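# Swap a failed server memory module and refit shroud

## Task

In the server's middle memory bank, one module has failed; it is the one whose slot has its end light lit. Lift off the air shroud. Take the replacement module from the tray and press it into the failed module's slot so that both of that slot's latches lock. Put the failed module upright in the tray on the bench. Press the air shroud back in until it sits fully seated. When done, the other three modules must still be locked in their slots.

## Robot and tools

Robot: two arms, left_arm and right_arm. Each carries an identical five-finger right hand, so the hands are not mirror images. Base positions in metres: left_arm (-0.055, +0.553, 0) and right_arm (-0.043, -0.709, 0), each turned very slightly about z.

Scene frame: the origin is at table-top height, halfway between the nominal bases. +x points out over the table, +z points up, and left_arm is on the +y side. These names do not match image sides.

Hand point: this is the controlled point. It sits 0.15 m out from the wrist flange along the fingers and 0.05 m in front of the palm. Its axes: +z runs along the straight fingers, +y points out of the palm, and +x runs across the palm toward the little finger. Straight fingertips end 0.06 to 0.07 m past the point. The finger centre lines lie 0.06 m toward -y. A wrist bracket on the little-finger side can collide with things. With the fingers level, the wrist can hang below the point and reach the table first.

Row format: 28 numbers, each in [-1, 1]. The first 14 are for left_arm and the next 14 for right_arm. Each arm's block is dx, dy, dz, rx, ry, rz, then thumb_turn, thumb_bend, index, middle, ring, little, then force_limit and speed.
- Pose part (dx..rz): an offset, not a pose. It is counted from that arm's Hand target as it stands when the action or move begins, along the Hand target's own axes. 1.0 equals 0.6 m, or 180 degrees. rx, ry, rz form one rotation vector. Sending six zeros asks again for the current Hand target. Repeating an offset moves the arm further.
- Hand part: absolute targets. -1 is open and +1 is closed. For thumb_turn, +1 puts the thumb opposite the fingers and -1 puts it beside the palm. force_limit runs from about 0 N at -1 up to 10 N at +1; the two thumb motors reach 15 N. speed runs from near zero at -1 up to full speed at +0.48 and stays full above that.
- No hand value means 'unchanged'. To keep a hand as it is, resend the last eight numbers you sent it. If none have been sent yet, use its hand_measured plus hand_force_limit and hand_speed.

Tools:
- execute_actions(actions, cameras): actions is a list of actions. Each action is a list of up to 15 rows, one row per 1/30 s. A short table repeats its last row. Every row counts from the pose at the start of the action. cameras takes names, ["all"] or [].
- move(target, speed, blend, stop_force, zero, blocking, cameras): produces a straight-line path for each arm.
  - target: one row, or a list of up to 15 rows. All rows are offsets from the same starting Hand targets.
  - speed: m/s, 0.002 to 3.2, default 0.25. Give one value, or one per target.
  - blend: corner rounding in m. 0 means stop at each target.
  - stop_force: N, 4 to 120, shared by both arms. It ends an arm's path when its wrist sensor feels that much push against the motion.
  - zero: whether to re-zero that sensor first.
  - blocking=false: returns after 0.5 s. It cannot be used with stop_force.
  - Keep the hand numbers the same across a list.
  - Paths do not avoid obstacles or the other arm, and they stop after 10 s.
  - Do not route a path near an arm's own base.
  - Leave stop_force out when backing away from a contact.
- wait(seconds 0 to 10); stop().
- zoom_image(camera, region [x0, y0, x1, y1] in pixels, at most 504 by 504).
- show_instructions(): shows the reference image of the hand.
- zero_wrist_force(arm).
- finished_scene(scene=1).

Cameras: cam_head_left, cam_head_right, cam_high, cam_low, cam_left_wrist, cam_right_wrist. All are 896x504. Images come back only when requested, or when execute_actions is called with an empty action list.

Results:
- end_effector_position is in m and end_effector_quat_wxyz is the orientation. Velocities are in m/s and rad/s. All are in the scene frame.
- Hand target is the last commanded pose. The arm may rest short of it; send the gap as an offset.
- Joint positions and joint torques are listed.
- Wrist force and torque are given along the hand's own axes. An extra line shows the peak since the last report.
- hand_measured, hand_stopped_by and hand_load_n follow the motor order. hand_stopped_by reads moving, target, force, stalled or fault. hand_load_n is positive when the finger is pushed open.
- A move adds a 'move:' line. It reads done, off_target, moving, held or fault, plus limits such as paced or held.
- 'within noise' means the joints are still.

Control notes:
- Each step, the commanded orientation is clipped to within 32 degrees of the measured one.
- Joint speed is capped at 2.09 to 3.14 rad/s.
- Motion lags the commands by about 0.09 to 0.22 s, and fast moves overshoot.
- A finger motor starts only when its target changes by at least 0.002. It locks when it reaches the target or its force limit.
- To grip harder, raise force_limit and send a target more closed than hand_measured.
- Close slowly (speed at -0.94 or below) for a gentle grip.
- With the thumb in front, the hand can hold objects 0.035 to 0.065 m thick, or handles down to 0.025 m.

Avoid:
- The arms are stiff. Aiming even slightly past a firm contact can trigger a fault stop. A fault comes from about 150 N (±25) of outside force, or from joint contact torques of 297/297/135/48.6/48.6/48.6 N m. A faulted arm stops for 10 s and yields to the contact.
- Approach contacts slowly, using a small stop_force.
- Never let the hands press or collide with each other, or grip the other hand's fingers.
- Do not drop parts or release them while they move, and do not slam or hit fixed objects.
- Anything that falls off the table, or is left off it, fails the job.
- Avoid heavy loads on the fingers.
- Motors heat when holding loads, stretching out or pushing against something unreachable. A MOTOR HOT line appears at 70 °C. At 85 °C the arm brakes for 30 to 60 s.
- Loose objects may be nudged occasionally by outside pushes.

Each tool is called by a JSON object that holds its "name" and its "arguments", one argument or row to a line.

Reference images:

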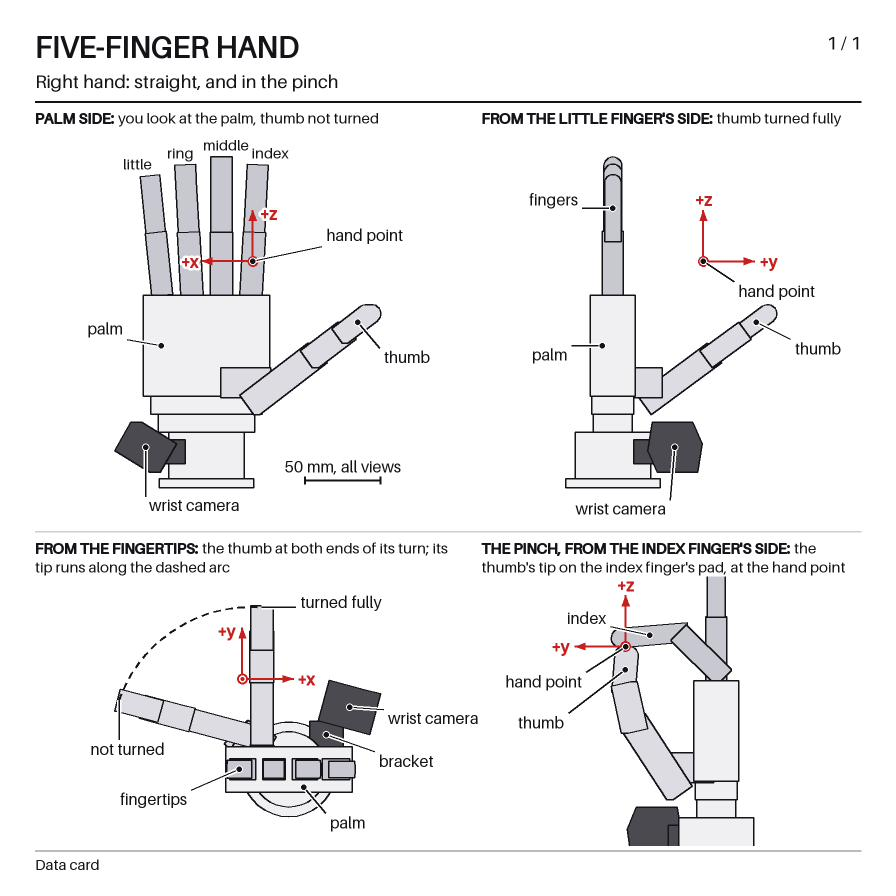

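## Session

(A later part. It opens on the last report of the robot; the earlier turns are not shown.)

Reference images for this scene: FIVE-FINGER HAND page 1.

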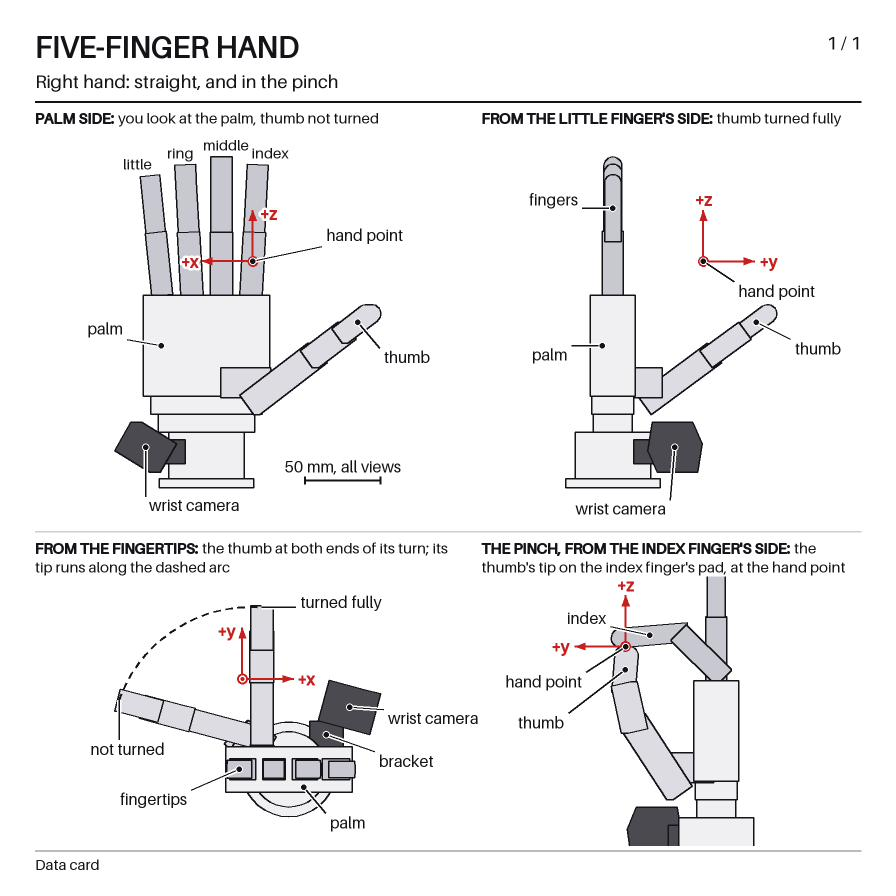

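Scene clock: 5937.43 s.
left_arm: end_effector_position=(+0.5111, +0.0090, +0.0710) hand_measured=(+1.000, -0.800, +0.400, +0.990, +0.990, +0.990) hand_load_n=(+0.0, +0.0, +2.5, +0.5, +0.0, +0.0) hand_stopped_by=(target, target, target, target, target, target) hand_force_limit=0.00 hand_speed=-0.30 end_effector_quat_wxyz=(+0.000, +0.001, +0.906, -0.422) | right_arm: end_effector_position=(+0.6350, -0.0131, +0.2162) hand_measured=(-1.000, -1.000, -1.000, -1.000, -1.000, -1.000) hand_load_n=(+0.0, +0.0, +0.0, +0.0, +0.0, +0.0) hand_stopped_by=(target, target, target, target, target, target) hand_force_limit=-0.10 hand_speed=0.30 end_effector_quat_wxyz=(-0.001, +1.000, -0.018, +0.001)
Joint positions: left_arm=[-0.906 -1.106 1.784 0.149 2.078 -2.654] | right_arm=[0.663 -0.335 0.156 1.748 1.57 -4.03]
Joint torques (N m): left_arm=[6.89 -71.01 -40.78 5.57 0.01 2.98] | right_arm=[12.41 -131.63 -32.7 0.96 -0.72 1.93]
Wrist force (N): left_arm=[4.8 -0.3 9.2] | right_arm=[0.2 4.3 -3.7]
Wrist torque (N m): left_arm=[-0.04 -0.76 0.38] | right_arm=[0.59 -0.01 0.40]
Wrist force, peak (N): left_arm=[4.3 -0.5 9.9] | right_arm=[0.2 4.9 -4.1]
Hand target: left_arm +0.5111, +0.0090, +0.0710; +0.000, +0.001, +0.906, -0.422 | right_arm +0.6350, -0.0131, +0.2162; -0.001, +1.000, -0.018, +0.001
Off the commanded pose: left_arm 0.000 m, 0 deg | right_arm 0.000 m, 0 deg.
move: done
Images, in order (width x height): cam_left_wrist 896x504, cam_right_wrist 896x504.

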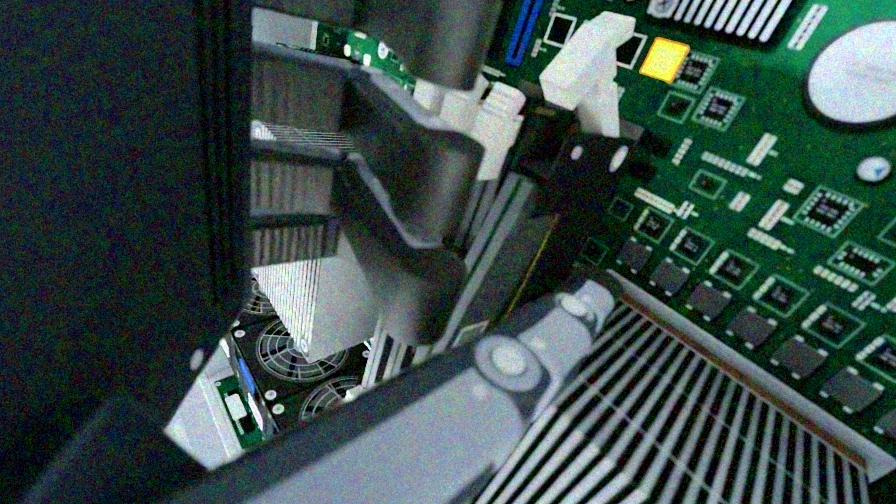

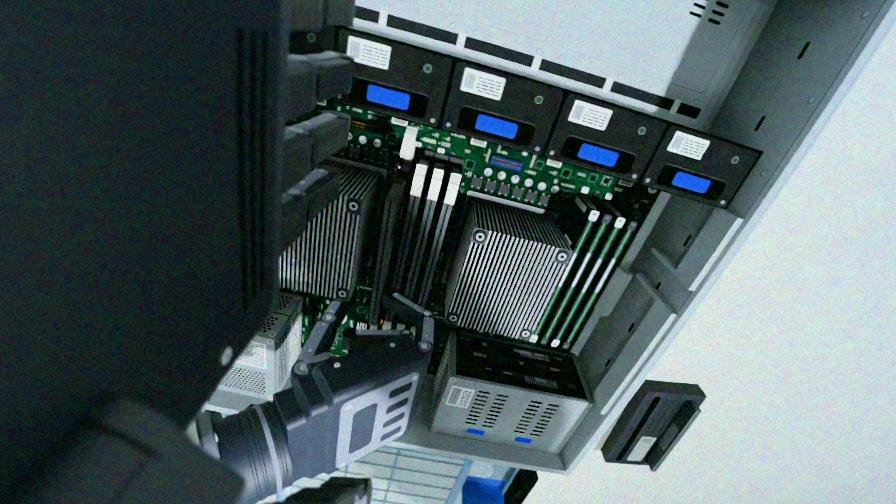

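{"name": "move", "arguments": {
  "target": [0, -0.0065, 0.0, 0, 0, 0, 1, -0.8, 0.4, 0.99, 0.99, 0.99, 0.0, -0.3, 0, 0, 0, 0, 0, 0, -1, -1, -1, -1, -1, -1, -0.1, 0.3],
  "speed": 0.015
}}

{"name": "move", "arguments": {
  "target": [0, 0.0054, 0.0045, 0, 0, 0, 1, -0.8, 0.4, 0.99, 0.99, 0.99, 0.0, -0.3, 0, 0, 0, 0, 0, 0, -1, -1, -1, -1, -1, -1, -0.1, 0.3],
  "speed": 0.008,
  "stop_force": 4,
  "cameras": ["cam_left_wrist", "cam_right_wrist"]
}}

{"name": "zoom_image", "arguments": {
  "camera": "cam_right_wrist",
  "region": [330, 140, 480, 350]
}}

Scene clock: 5947.10 s.
left_arm: end_effector_position=(+0.5111, +0.0064, +0.0741) hand_measured=(+1.000, -0.800, +0.400, +0.990, +0.990, +0.990) hand_load_n=(+0.0, +0.0, +0.0, +0.0, +0.0, +0.0) hand_stopped_by=(target, target, target, target, target, target) hand_force_limit=0.00 hand_speed=-0.30 end_effector_quat_wxyz=(+0.000, +0.001, +0.906, -0.422) | right_arm: end_effector_position=(+0.6350, -0.0131, +0.2162) hand_measured=(-1.000, -1.000, -1.000, -1.000, -1.000, -1.000) hand_load_n=(+0.0, +0.0, +0.0, +0.0, -0.5, +0.0) hand_stopped_by=(target, target, target, target, target, target) hand_force_limit=-0.10 hand_speed=0.30 end_effector_quat_wxyz=(-0.001, +1.000, -0.018, +0.001)
Joint positions: left_arm=[-0.908 -1.108 1.78 0.154 2.076 -2.656] | right_arm=[0.663 -0.335 0.156 1.748 1.57 -4.03]
Joint torques (N m): left_arm=[-1.65 -73.44 -38.2 2.29 -0.43 -2.49] | right_arm=[12.31 -130.79 -33.11 1.26 -0.77 1.88]
Wrist force (N): left_arm=[4.5 4.1 6.7] | right_arm=[0.5 4.5 -3.7]
Wrist torque (N m): left_arm=[-0.04 -0.76 0.46] | right_arm=[0.62 -0.05 0.42]
Wrist force, peak (N): left_arm=[4.9 -0.2 9.9] | right_arm=[0.4 5.1 -4.1]
Hand target: left_arm +0.5111, +0.0065, +0.0740; +0.000, +0.001, +0.906, -0.422 | right_arm +0.6350, -0.0131, +0.2162; -0.001, +1.000, -0.018, +0.001
Off the commanded pose: left_arm 0.000 m, 0 deg | right_arm 0.000 m, 0 deg.
move: done

Scene clock: 5948.23 s.
left_arm: end_effector_position=(+0.5111, +0.0065, +0.0697) hand_measured=(+1.000, -0.800, +0.400, +0.990, +0.990, +0.990) hand_load_n=(+0.0, +0.0, -1.5, +0.0, +0.0, +0.0) hand_stopped_by=(target, target, target, target, target, target) hand_force_limit=0.00 hand_speed=-0.30 end_effector_quat_wxyz=(+0.000, +0.001, +0.906, -0.422) | right_arm: end_effector_position=(+0.6350, -0.0131, +0.2162) hand_measured=(-1.000, -1.000, -1.000, -1.000, -1.000, -1.000) hand_load_n=(+0.0, +0.0, +0.0, +0.0, +0.0, +0.0) hand_stopped_by=(target, target, target, target, target, target) hand_force_limit=-0.10 hand_speed=0.30 end_effector_quat_wxyz=(-0.001, +1.000, -0.018, +0.001)
Joint positions: left_arm=[-0.908 -1.103 1.782 0.147 2.077 -2.656] | right_arm=[0.663 -0.335 0.156 1.748 1.57 -4.03]
Joint torques (N m): left_arm=[5.96 -71.11 -23.41 3.72 1.64 3.17] | right_arm=[11.74 -131 -33.62 1.26 -0.71 1.86]
Wrist force (N): left_arm=[4.8 1.1 4.7] | right_arm=[0.3 4.6 -4.0]
Wrist torque (N m): left_arm=[-0.01 -0.71 0.43] | right_arm=[0.64 -0.02 0.41]
Wrist force, peak (N): left_arm=[4.7 4.6 6.5] | right_arm=[0.1 4.5 -4.6]
Hand target: left_arm +0.5111, +0.0065, +0.0698; +0.000, +0.001, +0.906, -0.422 | right_arm +0.6350, -0.0131, +0.2162; -0.001, +1.000, -0.018, +0.001
Off the commanded pose: left_arm 0.000 m, 0 deg | right_arm 0.000 m, 0 deg.
move: done
Images, in order (width x height): cam_left_wrist 896x504, cam_right_wrist 896x504.

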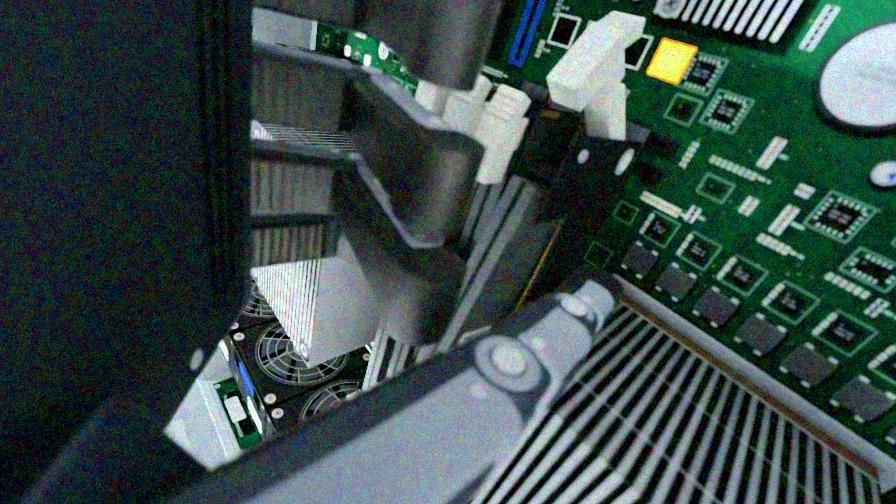

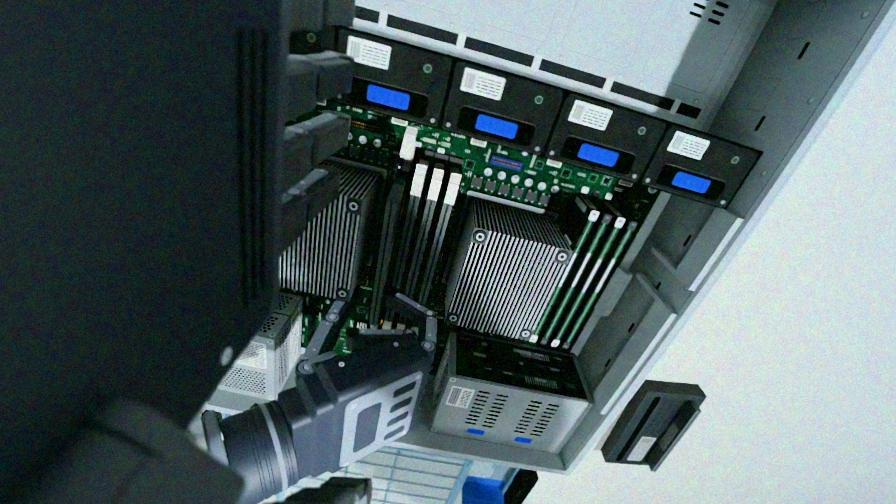

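Scaled by 2.400 from the camera's 896x504 image, which has a finer 1280x720 frame.

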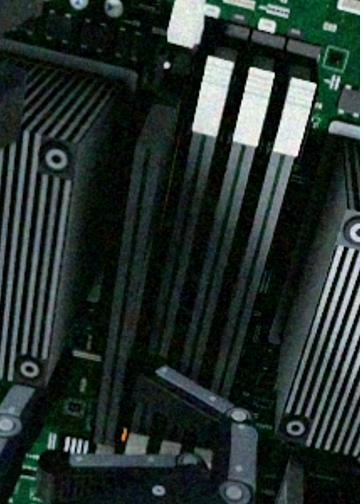

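{"name": "move", "arguments": {
  "target": [0, -0.0004, -0.0003, 0, 0, 0, 1, 0.15, 0.4, 0.99, 0.99, 0.99, 0.6, -0.85, 0, 0, 0, 0, 0, 0, -1, -1, -1, -1, -1, -1, -0.1, 0.3],
  "speed": 0.015,
  "cameras": ["cam_left_wrist", "cam_right_wrist"]
}}

{"name": "zoom_image", "arguments": {
  "camera": "cam_right_wrist",
  "region": [330, 140, 480, 350]
}}

Scene clock: 5955.97 s.
left_arm: end_effector_position=(+0.5111, +0.0065, +0.0701) hand_measured=(+1.000, -0.502, +0.400, +0.990, +0.990, +0.990) hand_load_n=(+1.5, +12.0, -0.5, -0.5, +0.5, +0.0) hand_stopped_by=(target, force, target, target, target, target) hand_force_limit=0.60 hand_speed=-0.85 end_effector_quat_wxyz=(+0.000, +0.001, +0.906, -0.422) | right_arm: end_effector_position=(+0.6350, -0.0131, +0.2162) hand_measured=(-1.000, -1.000, -1.000, -1.000, -1.000, -1.000) hand_load_n=(+0.0, +0.0, +0.0, +0.0, +0.0, +0.0) hand_stopped_by=(target, target, target, target, target, target) hand_force_limit=-0.10 hand_speed=0.30 end_effector_quat_wxyz=(-0.001, +1.000, -0.018, +0.001)
Joint positions: left_arm=[-0.908 -1.104 1.782 0.148 2.077 -2.656] | right_arm=[0.663 -0.335 0.156 1.748 1.57 -4.03]
Joint torques (N m): left_arm=[-6.42 -76.91 -43.46 1.47 -0.21 1.18] | right_arm=[10.21 -129.54 -34.99 1.48 -0.54 1.49]
Wrist force (N): left_arm=[4.3 9.1 1.0] | right_arm=[0.1 4.5 -4.0]
Wrist torque (N m): left_arm=[-0.07 -0.67 0.55] | right_arm=[0.62 0.01 0.40]
Wrist force, peak (N): left_arm=[4.6 10.2 0.6] | right_arm=[-0.2 4.7 -4.3]
Hand target: left_arm +0.5111, +0.0065, +0.0701; +0.000, +0.001, +0.906, -0.422 | right_arm +0.6350, -0.0131, +0.2162; -0.001, +1.000, -0.018, +0.001
Off the commanded pose: left_arm 0.000 m, 0 deg | right_arm 0.000 m, 0 deg.
move: done
Images, in order (width x height): cam_left_wrist 896x504, cam_right_wrist 896x504.

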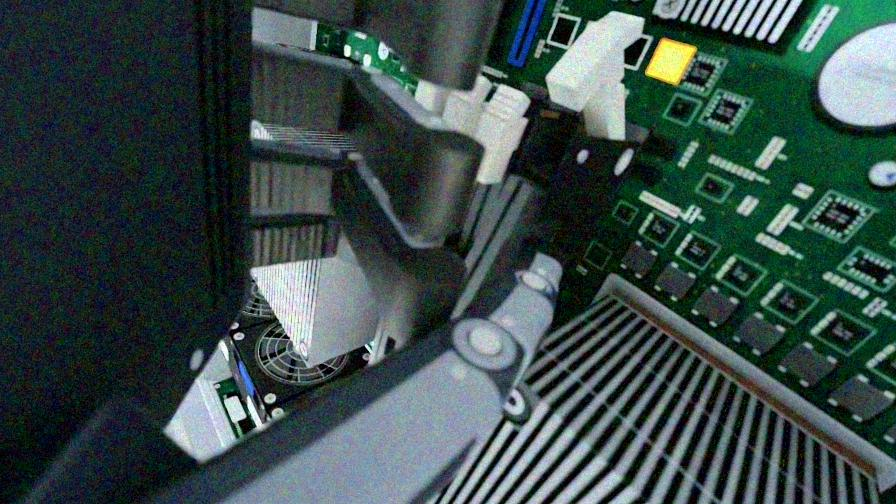

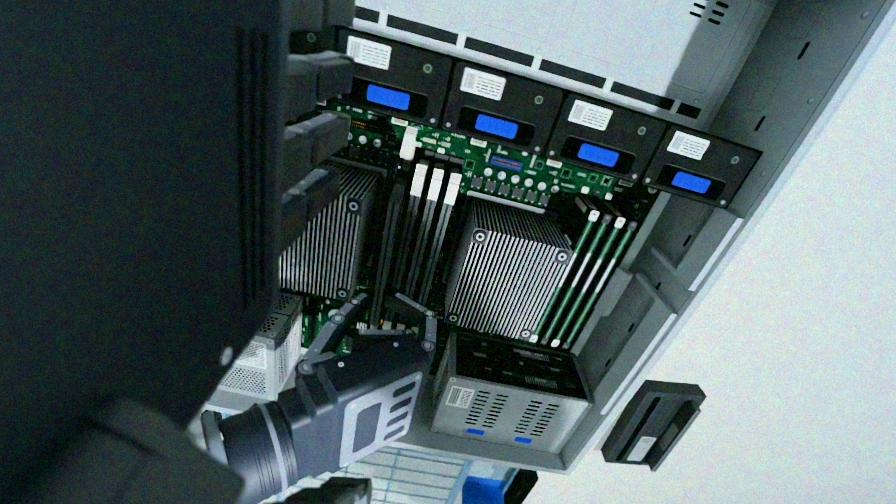

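Scaled by 2.400 from the camera's 896x504 image, which has a finer 1280x720 frame.

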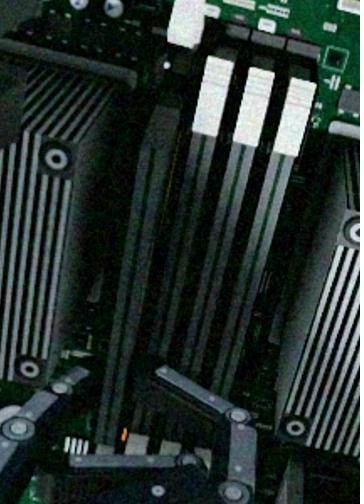

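{"name": "move", "arguments": {
  "target": [0, 0.00107, -0.00128, 0, 0, 0, 1, 0.15, 0.4, 0.99, 0.99, 0.99, 0.6, -0.85, 0, 0, 0, 0, 0, 0, -1, -1, -1, -1, -1, -1, -0.1, 0.3],
  "speed": 0.005
}}

Scene clock: 5961.57 s.
left_arm: end_effector_position=(+0.5111, +0.0075, +0.0701) hand_measured=(+1.000, -0.502, +0.400, +0.990, +0.990, +0.990) hand_load_n=(+1.5, +6.5, +0.0, -0.5, +0.0, +0.5) hand_stopped_by=(target, force, target, target, target, target) hand_force_limit=0.60 hand_speed=-0.85 end_effector_quat_wxyz=(+0.000, +0.001, +0.906, -0.422) | right_arm: end_effector_position=(+0.6350, -0.0131, +0.2162) hand_measured=(-1.000, -1.000, -1.000, -1.000, -1.000, -1.000) hand_load_n=(+0.0, +0.0, +0.0, +0.5, +0.0, +0.0) hand_stopped_by=(target, target, target, target, target, target) hand_force_limit=-0.10 hand_speed=0.30 end_effector_quat_wxyz=(-0.001, +1.000, -0.018, +0.001)
Joint positions: left_arm=[-0.907 -1.104 1.783 0.148 2.077 -2.655] | right_arm=[0.663 -0.335 0.156 1.748 1.57 -4.03]
Joint torques (N m): left_arm=[5.68 -73.11 -21.14 -0.36 3.21 3.87] | right_arm=[9.65 -128.56 -35.98 1.35 -0.82 1.26]
Wrist force (N): left_arm=[4.1 4.7 5.0] | right_arm=[0.4 4.2 -3.9]
Wrist torque (N m): left_arm=[0.03 -0.66 0.32] | right_arm=[0.58 -0.03 0.41]
Wrist force, peak (N): left_arm=[4.8 10.1 1.7] | right_arm=[0.0 4.8 -4.3]
Hand target: left_arm +0.5111, +0.0075, +0.0701; +0.000, +0.001, +0.906, -0.422 | right_arm +0.6350, -0.0131, +0.2162; -0.001, +1.000, -0.018, +0.001
Off the commanded pose: left_arm 0.000 m, 0 deg | right_arm 0.000 m, 0 deg.
move: done

{"name": "move", "arguments": {
  "target": [0, 0.00054, -0.00064, 0, 0, 0, 1, 0.15, 0.4, 0.99, 0.99, 0.99, 0.6, -0.85, 0, 0, 0, 0, 0, 0, -1, -1, -1, -1, -1, -1, -0.1, 0.3],
  "speed": 0.005
}}

{"name": "move", "arguments": {
  "target": [0, 0.00054, -0.00064, 0, 0, 0, 1, 0.15, 0.4, 0.99, 0.99, 0.99, 0.6, -0.85, 0, 0, 0, 0, 0, 0, -1, -1, -1, -1, -1, -1, -0.1, 0.3],
  "speed": 0.005
}}

Scene clock: 5972.83 s.
left_arm: end_effector_position=(+0.5111, +0.0080, +0.0701) hand_measured=(+1.000, -0.502, +0.400, +0.990, +0.990, +0.990) hand_load_n=(+1.0, +5.5, +0.5, -0.5, +0.0, +0.0) hand_stopped_by=(target, force, target, target, target, target) hand_force_limit=0.60 hand_speed=-0.85 end_effector_quat_wxyz=(+0.000, +0.001, +0.906, -0.422) | right_arm: end_effector_position=(+0.6350, -0.0131, +0.2162) hand_measured=(-1.000, -1.000, -1.000, -1.000, -1.000, -1.000) hand_load_n=(+0.0, +0.0, +0.0, +0.0, +0.0, +0.5) hand_stopped_by=(target, target, target, target, target, target) hand_force_limit=-0.10 hand_speed=0.30 end_effector_quat_wxyz=(-0.001, +1.000, -0.018, +0.001)
Joint positions: left_arm=[-0.907 -1.105 1.784 0.148 2.078 -2.655] | right_arm=[0.663 -0.335 0.156 1.748 1.57 -4.03]
Joint torques (N m): left_arm=[8.7 -74.98 -20.49 -0.82 2.78 4.33] | right_arm=[10.86 -128.29 -37.51 1.66 -0.65 1]
Wrist force (N): left_arm=[3.8 2.5 6.2] | right_arm=[0.5 4.3 -3.8]
Wrist torque (N m): left_arm=[-0.07 -0.65 0.28] | right_arm=[0.59 -0.04 0.41]
Wrist force, peak (N): left_arm=[4.7 2.9 6.5] | right_arm=[0.4 4.9 -4.2]
Hand target: left_arm +0.5111, +0.0080, +0.0701; +0.000, +0.001, +0.906, -0.422 | right_arm +0.6350, -0.0131, +0.2162; -0.001, +1.000, -0.018, +0.001
Off the commanded pose: left_arm 0.000 m, 0 deg | right_arm 0.000 m, 0 deg.
move: done

Scene clock: 5973.53 s.
left_arm: end_effector_position=(+0.5111, +0.0085, +0.0701) hand_measured=(+1.000, -0.502, +0.400, +0.990, +0.990, +0.990) hand_load_n=(+1.5, +5.0, +0.5, +0.0, +0.0, +0.0) hand_stopped_by=(target, force, target, target, target, target) hand_force_limit=0.60 hand_speed=-0.85 end_effector_quat_wxyz=(+0.000, +0.001, +0.906, -0.422) | right_arm: end_effector_position=(+0.6350, -0.0131, +0.2162) hand_measured=(-1.000, -1.000, -1.000, -1.000, -1.000, -1.000) hand_load_n=(+0.0, +0.0, +0.0, +0.0, -0.5, +0.0) hand_stopped_by=(target, target, target, target, target, target) hand_force_limit=-0.10 hand_speed=0.30 end_effector_quat_wxyz=(-0.001, +1.000, -0.018, +0.001)
Joint positions: left_arm=[-0.906 -1.105 1.784 0.147 2.078 -2.654] | right_arm=[0.663 -0.335 0.156 1.748 1.57 -4.03]
Joint torques (N m): left_arm=[8.17 -73.69 -22.78 -0.32 3.14 4.12] | right_arm=[9.65 -128.04 -37.17 1.57 -0.73 0.99]
Wrist force (N): left_arm=[4.4 2.6 6.3] | right_arm=[0.3 4.3 -3.7]
Wrist torque (N m): left_arm=[-0.07 -0.71 0.31] | right_arm=[0.58 -0.02 0.41]
Wrist force, peak (N): left_arm=[4.7 3.2 6.7] | right_arm=[0.0 4.7 -4.1]
Hand target: left_arm +0.5111, +0.0085, +0.0701; +0.000, +0.001, +0.906, -0.422 | right_arm +0.6350, -0.0131, +0.2162; -0.001, +1.000, -0.018, +0.001
Off the commanded pose: left_arm 0.000 m, 0 deg | right_arm 0.000 m, 0 deg.
move: done

{"name": "move", "arguments": {
  "target": [0, 0, 0, 0, 0, 0, 1, 0.2, 0.4, 0.99, 0.99, 0.99, 0.6, -0.85, 0, 0, 0, 0, 0, 0, -1, -1, -1, -1, -1, -1, -0.1, 0.3],
  "speed": 0.005,
  "cameras": ["cam_left_wrist", "cam_right_wrist"]
}}

{"name": "zoom_image", "arguments": {
  "camera": "cam_right_wrist",
  "region": [330, 250, 450, 370]
}}

{"name": "zoom_image", "arguments": {
  "camera": "cam_left_wrist",
  "region": [430, 120, 650, 340]
}}

Scene clock: 5979.47 s.
left_arm: end_effector_position=(+0.5111, +0.0085, +0.0701) hand_measured=(+1.000, -0.476, +0.400, +0.990, +0.990, +0.990) hand_load_n=(+2.0, +12.5, +1.5, -0.5, +0.0, +0.0) hand_stopped_by=(target, force, target, target, target, target) hand_force_limit=0.60 hand_speed=-0.85 end_effector_quat_wxyz=(+0.000, +0.001, +0.906, -0.422) | right_arm: end_effector_position=(+0.6350, -0.0131, +0.2162) hand_measured=(-1.000, -1.000, -1.000, -1.000, -1.000, -1.000) hand_load_n=(+0.0, +0.0, +0.0, +0.0, +0.0, +0.0) hand_stopped_by=(target, target, target, target, target, target) hand_force_limit=-0.10 hand_speed=0.30 end_effector_quat_wxyz=(-0.001, +1.000, -0.018, +0.001)
Joint positions: left_arm=[-0.906 -1.105 1.784 0.147 2.078 -2.654] | right_arm=[0.663 -0.335 0.156 1.748 1.57 -4.03]
Joint torques (N m): left_arm=[-5.9 -63.69 -34.28 0.24 0.36 0.19] | right_arm=[10.19 -127.86 -38.49 1.81 -0.54 0.86]
Wrist force (N): left_arm=[5.0 3.2 4.7] | right_arm=[0.1 4.3 -3.8]
Wrist torque (N m): left_arm=[-0.07 -0.70 0.43] | right_arm=[0.58 0.01 0.39]
Wrist force, peak (N): left_arm=[4.7 3.5 6.6] | right_arm=[0.2 5.2 -3.9]
Hand target: left_arm +0.5111, +0.0085, +0.0701; +0.000, +0.001, +0.906, -0.422 | right_arm +0.6350, -0.0131, +0.2162; -0.001, +1.000, -0.018, +0.001
Off the commanded pose: left_arm 0.000 m, 0 deg | right_arm 0.000 m, 0 deg.
move: done
Images, in order (width x height): cam_left_wrist 896x504, cam_right_wrist 896x504.

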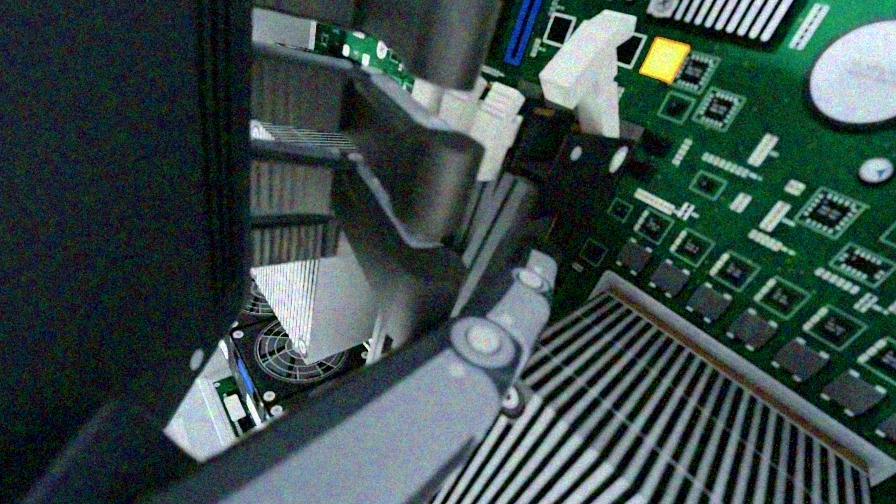

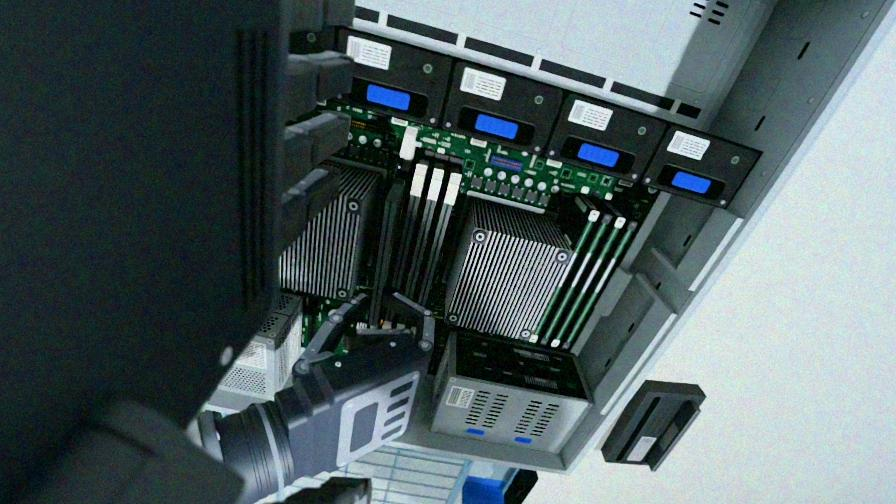

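Scaled by 4.200 from the camera's 896x504 image, which has a finer 1280x720 frame.

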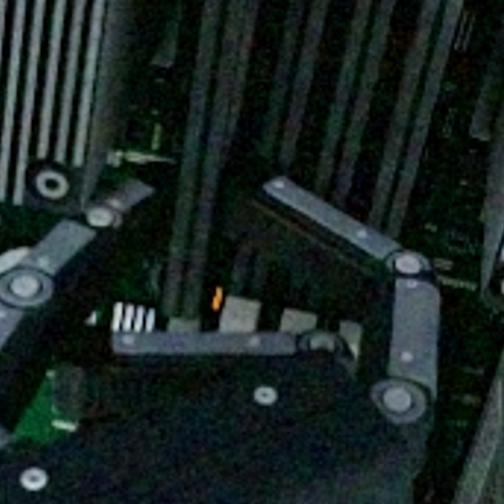

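Scaled by 2.291 from the camera's 896x504 image, which has a finer 1280x720 frame.

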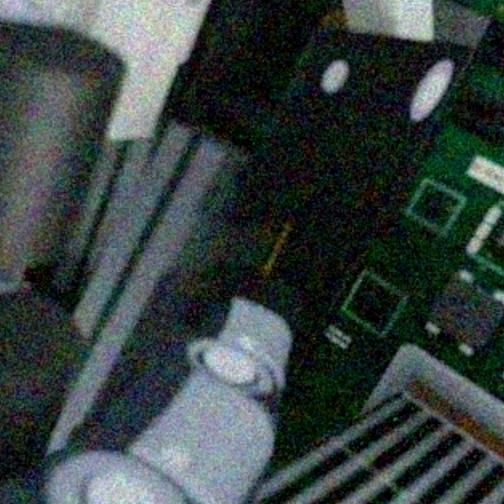

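{"name": "move", "arguments": {
  "target": [0, -0.00766, -0.00643, 0, 0, 0, 1, 0.2, 0.4, 0.99, 0.99, 0.99, 0.6, -0.85, 0, 0, 0, 0, 0, 0, -1, -1, -1, -1, -1, -1, -0.1, 0.3],
  "speed": 0.004,
  "cameras": ["cam_left_wrist", "cam_right_wrist"]
}}

{"name": "zoom_image", "arguments": {
  "camera": "cam_right_wrist",
  "region": [330, 250, 450, 370]
}}

{"name": "zoom_image", "arguments": {
  "camera": "cam_left_wrist",
  "region": [430, 120, 650, 340]
}}

Scene clock: 5995.23 s.
left_arm: end_effector_position=(+0.5111, +0.0085, +0.0761) hand_measured=(+1.000, -0.476, +0.400, +0.990, +0.990, +0.990) hand_load_n=(+1.0, +11.5, +2.0, -0.5, +0.0, +0.0) hand_stopped_by=(target, force, target, target, target, target) hand_force_limit=0.60 hand_speed=-0.85 end_effector_quat_wxyz=(+0.000, +0.001, +0.906, -0.422) | right_arm: end_effector_position=(+0.6350, -0.0131, +0.2162) hand_measured=(-1.000, -1.000, -1.000, -1.000, -1.000, -1.000) hand_load_n=(+0.0, +0.0, +0.0, +0.0, +0.0, +0.0) hand_stopped_by=(target, target, target, target, target, target) hand_force_limit=-0.10 hand_speed=0.30 end_effector_quat_wxyz=(-0.001, +1.000, -0.018, +0.001)
Joint positions: left_arm=[-0.906 -1.111 1.781 0.157 2.078 -2.654] | right_arm=[0.663 -0.335 0.156 1.748 1.57 -4.03]
Joint torques (N m): left_arm=[-8.45 -69.15 -46.42 2.27 0.51 -2.68] | right_arm=[7.9 -127.24 -40.05 1.83 -0.63 0.35]
Wrist force (N): left_arm=[4.6 6.6 4.9] | right_arm=[0.3 4.7 -4.0]
Wrist torque (N m): left_arm=[-0.10 -0.71 0.35] | right_arm=[0.66 -0.01 0.42]
Wrist force, peak (N): left_arm=[4.3 7.3 5.1] | right_arm=[0.3 4.7 -4.3]
Hand target: left_arm +0.5111, +0.0085, +0.0761; +0.000, +0.001, +0.906, -0.422 | right_arm +0.6350, -0.0131, +0.2162; -0.001, +1.000, -0.018, +0.001
Off the commanded pose: left_arm 0.000 m, 0 deg | right_arm 0.000 m, 0 deg.
move: done
Images, in order (width x height): cam_left_wrist 896x504, cam_right_wrist 896x504.

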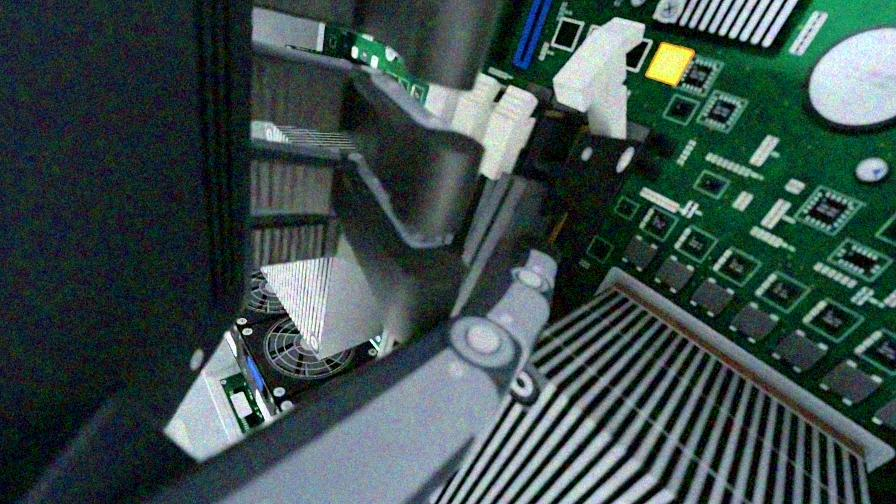

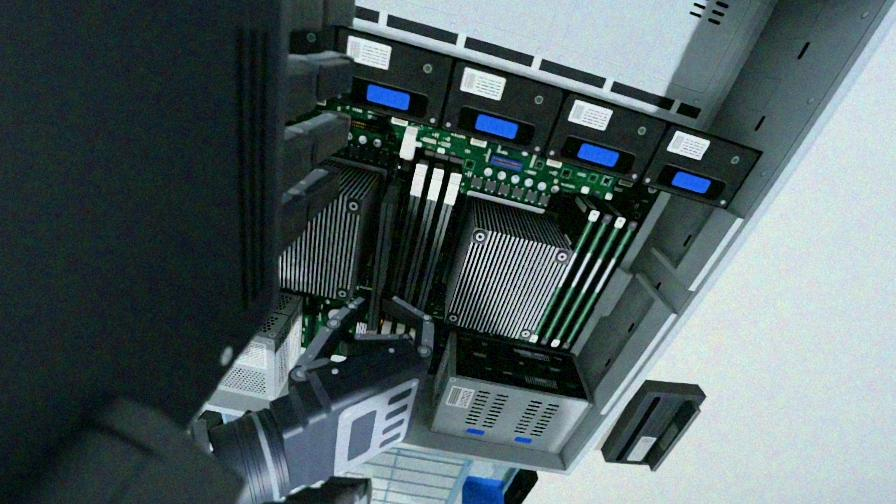

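Scaled by 4.200 from the camera's 896x504 image, which has a finer 1280x720 frame.

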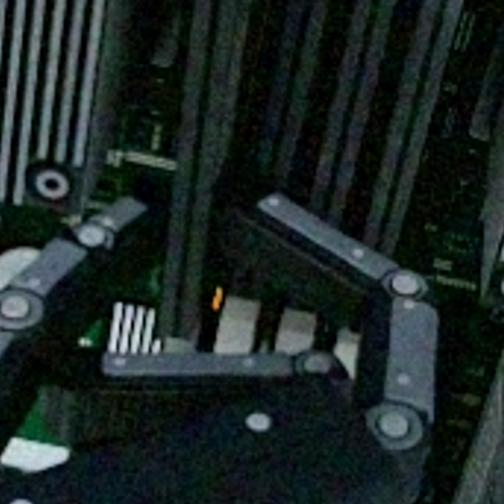

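Scaled by 2.291 from the camera's 896x504 image, which has a finer 1280x720 frame.

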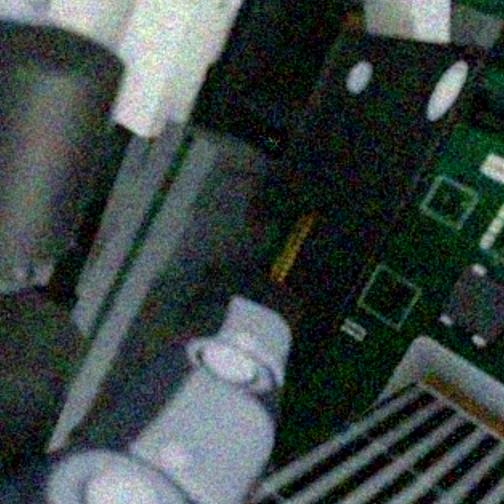

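{"name": "zoom_image", "arguments": {
  "camera": "cam_right_wrist",
  "region": [350, 280, 410, 340]
}}

Scaled by 8.400 from the camera's 896x504 image, which has a finer 1280x720 frame.

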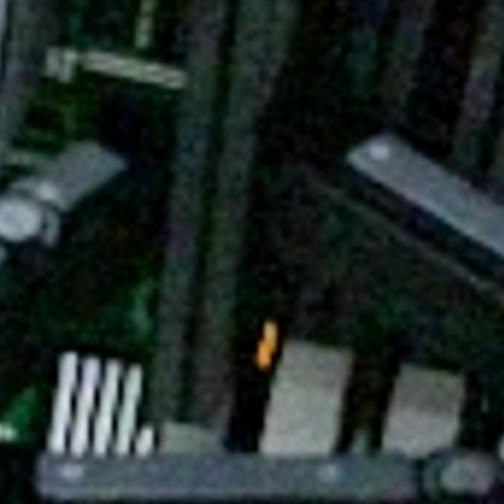

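{"name": "move", "arguments": {
  "target": [0, -0.00766, -0.00643, 0, 0, 0, 1, 0.2, 0.4, 0.99, 0.99, 0.99, 0.6, -0.85, 0, 0, 0, 0, 0, 0, -1, -1, -1, -1, -1, -1, -0.1, 0.3],
  "speed": 0.004,
  "cameras": ["cam_left_wrist", "cam_right_wrist"]
}}

{"name": "zoom_image", "arguments": {
  "camera": "cam_right_wrist",
  "region": [350, 280, 410, 340]
}}

{"name": "zoom_image", "arguments": {
  "camera": "cam_left_wrist",
  "region": [430, 120, 650, 340]
}}

Scene clock: 6006.73 s.
left_arm: end_effector_position=(+0.5111, +0.0085, +0.0821) hand_measured=(+1.000, -0.476, +0.400, +0.990, +0.990, +0.990) hand_load_n=(+1.0, +11.5, +2.5, -0.5, +0.0, +0.0) hand_stopped_by=(target, force, target, target, target, target) hand_force_limit=0.60 hand_speed=-0.85 end_effector_quat_wxyz=(+0.000, +0.001, +0.906, -0.422) | right_arm: end_effector_position=(+0.6350, -0.0131, +0.2162) hand_measured=(-1.000, -1.000, -1.000, -1.000, -1.000, -1.000) hand_load_n=(+0.0, +0.0, -0.5, +0.0, +0.0, +0.0) hand_stopped_by=(target, target, target, target, target, target) hand_force_limit=-0.10 hand_speed=0.30 end_effector_quat_wxyz=(-0.001, +1.000, -0.018, +0.001)
Joint positions: left_arm=[-0.906 -1.118 1.778 0.167 2.078 -2.654] | right_arm=[0.663 -0.335 0.156 1.748 1.57 -4.03]
Joint torques (N m): left_arm=[-7.3 -68.73 -45.84 2.38 -0.1 -2.16] | right_arm=[7.28 -125.47 -41.05 2.11 -0.64 0.15]
Wrist force (N): left_arm=[4.7 6.5 5.2] | right_arm=[0.4 4.2 -4.1]
Wrist torque (N m): left_arm=[-0.01 -0.76 0.36] | right_arm=[0.60 -0.02 0.41]
Wrist force, peak (N): left_arm=[4.5 7.3 5.4] | right_arm=[0.6 4.9 -4.3]
Hand target: left_arm +0.5111, +0.0085, +0.0821; +0.000, +0.001, +0.906, -0.422 | right_arm +0.6350, -0.0131, +0.2162; -0.001, +1.000, -0.018, +0.001
Off the commanded pose: left_arm 0.000 m, 0 deg | right_arm 0.000 m, 0 deg.
move: done
Images, in order (width x height): cam_left_wrist 896x504, cam_right_wrist 896x504.

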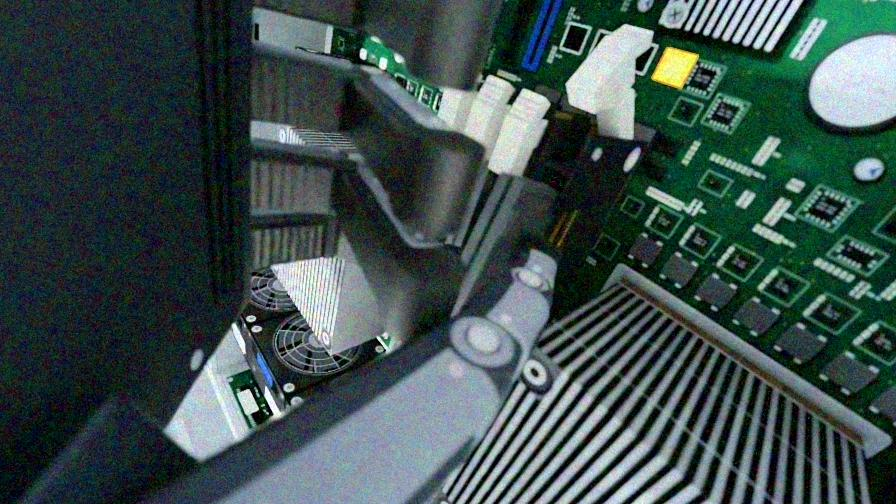

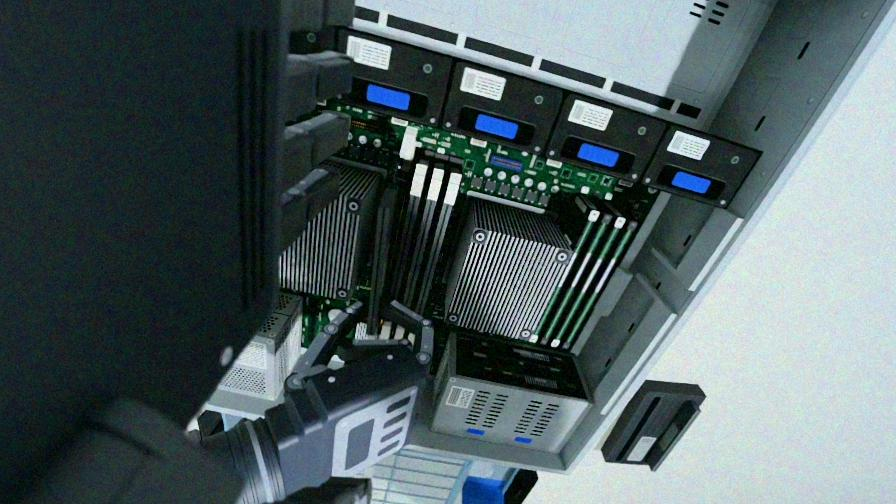

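Scaled by 8.400 from the camera's 896x504 image, which has a finer 1280x720 frame.

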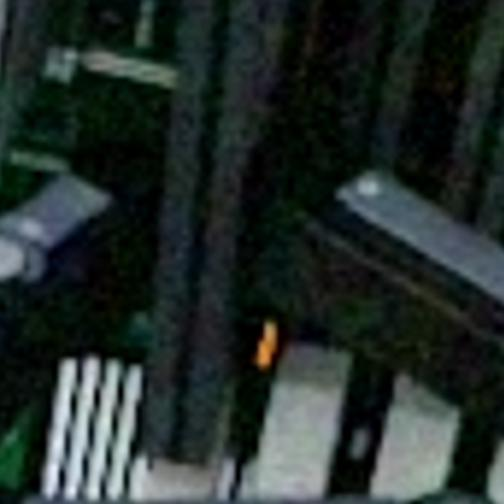

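Scaled by 2.291 from the camera's 896x504 image, which has a finer 1280x720 frame.

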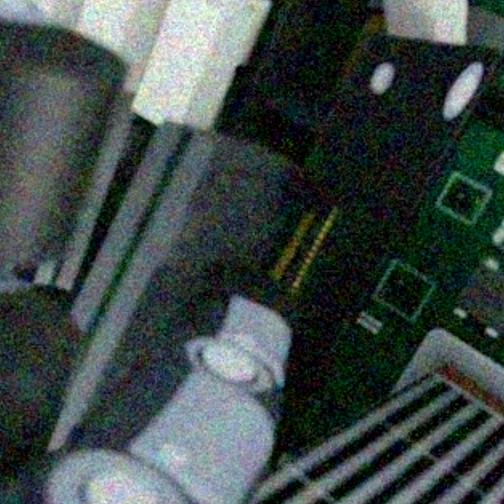

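{"name": "move", "arguments": {
  "target": [0, -0.00894, -0.0075, 0, 0, 0, 1, 0.2, 0.4, 0.99, 0.99, 0.99, 0.6, -0.85, 0, 0, 0, 0, 0, 0, -1, -1, -1, -1, -1, -1, -0.1, 0.3],
  "speed": 0.004,
  "cameras": ["cam_left_wrist", "cam_right_wrist", "cam_low"]
}}

{"name": "zoom_image", "arguments": {
  "camera": "cam_right_wrist",
  "region": [330, 140, 480, 350]
}}

{"name": "zoom_image", "arguments": {
  "camera": "cam_left_wrist",
  "region": [430, 60, 650, 340]
}}

Scene clock: 6017.10 s.
left_arm: end_effector_position=(+0.5111, +0.0085, +0.0891) hand_measured=(+1.000, -0.476, +0.400, +0.990, +0.990, +0.990) hand_load_n=(+0.5, +10.5, +2.5, -0.5, +0.0, +0.0) hand_stopped_by=(target, force, target, target, target, target) hand_force_limit=0.60 hand_speed=-0.85 end_effector_quat_wxyz=(+0.000, +0.001, +0.906, -0.422) | right_arm: end_effector_position=(+0.6350, -0.0131, +0.2162) hand_measured=(-1.000, -1.000, -1.000, -1.000, -1.000, -1.000) hand_load_n=(+0.0, +0.0, +0.0, +0.0, +0.0, +0.0) hand_stopped_by=(target, target, target, target, target, target) hand_force_limit=-0.10 hand_speed=0.30 end_effector_quat_wxyz=(-0.001, +1.000, -0.018, +0.001)
Joint positions: left_arm=[-0.906 -1.125 1.773 0.178 2.078 -2.654] | right_arm=[0.663 -0.335 0.156 1.748 1.57 -4.03]
Joint torques (N m): left_arm=[-11.65 -69.65 -44.7 2.73 -0.24 -2.42] | right_arm=[6.27 -124.19 -42.62 2.13 -0.71 -0.1]
Wrist force (N): left_arm=[4.7 6.1 6.2] | right_arm=[0.1 4.2 -4.1]
Wrist torque (N m): left_arm=[-0.01 -0.80 0.34] | right_arm=[0.59 0.01 0.39]
Wrist force, peak (N): left_arm=[4.8 6.7 5.8] | right_arm=[0.3 5.0 -4.0]
Hand target: left_arm +0.5111, +0.0085, +0.0891; +0.000, +0.001, +0.906, -0.422 | right_arm +0.6350, -0.0131, +0.2162; -0.001, +1.000, -0.018, +0.001
Off the commanded pose: left_arm 0.000 m, 0 deg | right_arm 0.000 m, 0 deg.
move: done
Images, in order (width x height): cam_low 896x504, cam_left_wrist 896x504, cam_right_wrist 896x504.

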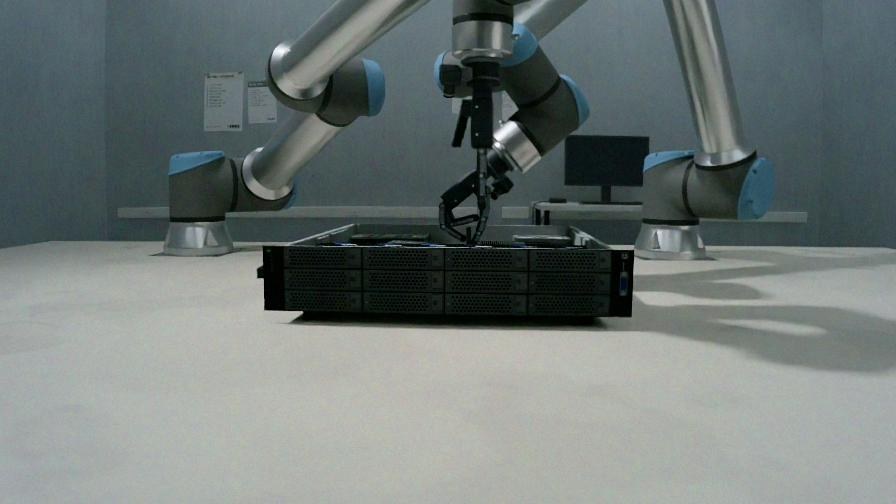

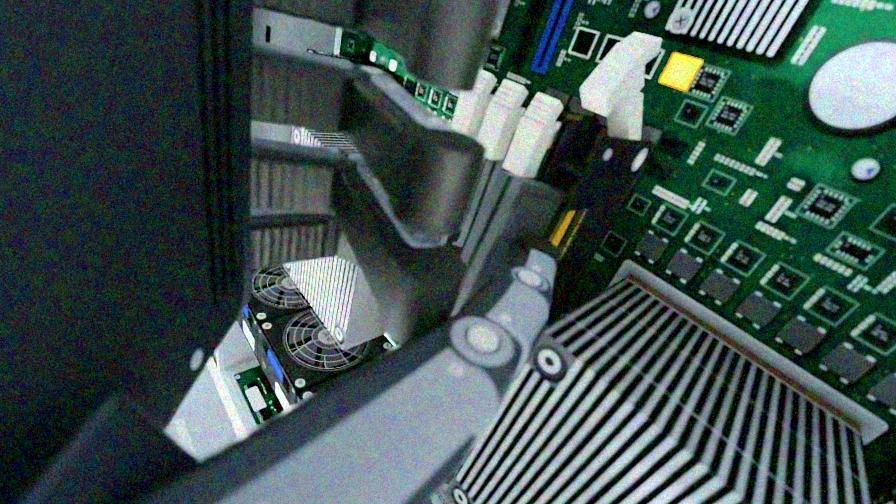

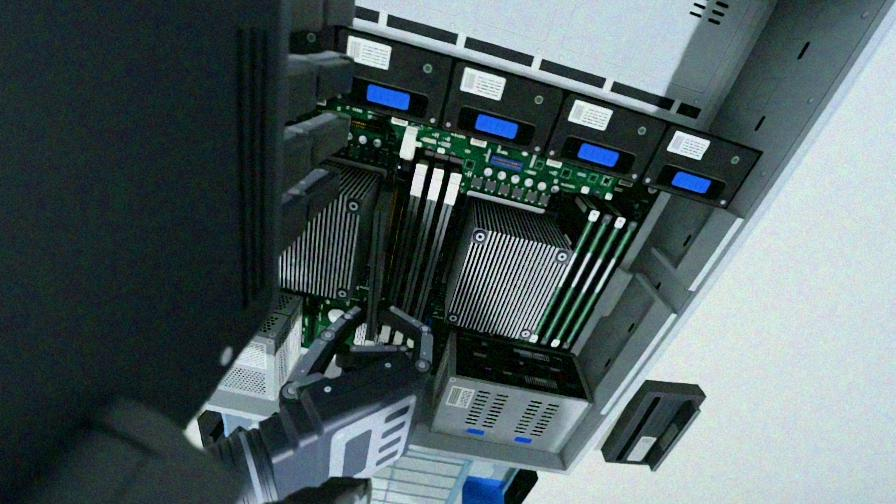

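Scaled by 2.400 from the camera's 896x504 image, which has a finer 1280x720 frame.

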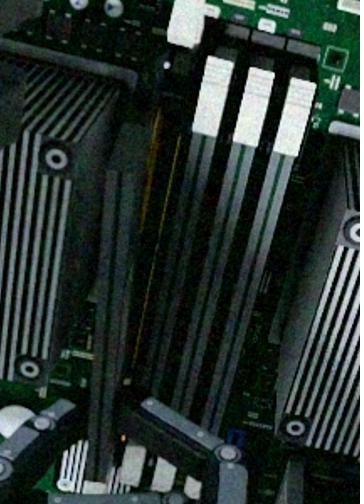

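Scaled by 1.800 from the camera's 896x504 image, which has a finer 1280x720 frame.

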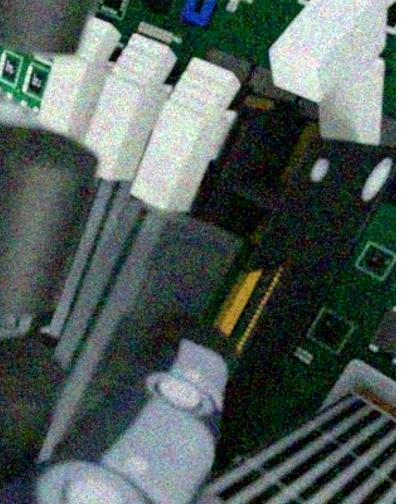

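{"name": "zoom_image", "arguments": {
  "camera": "cam_right_wrist",
  "region": [360, 160, 440, 240]
}}

{"name": "zoom_image", "arguments": {
  "camera": "cam_right_wrist",
  "region": [350, 260, 430, 350]
}}

Scaled by 6.300 from the camera's 896x504 image, which has a finer 1280x720 frame.

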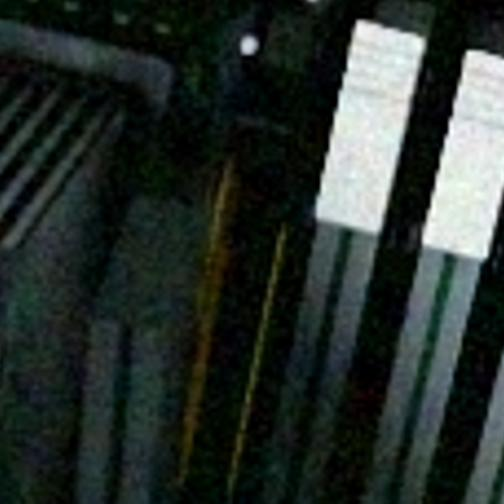

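Scaled by 5.600 from the camera's 896x504 image, which has a finer 1280x720 frame.

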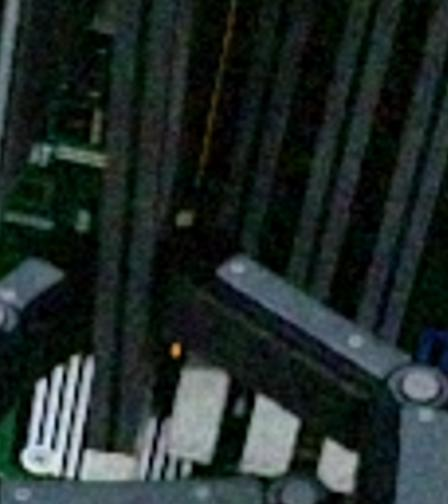

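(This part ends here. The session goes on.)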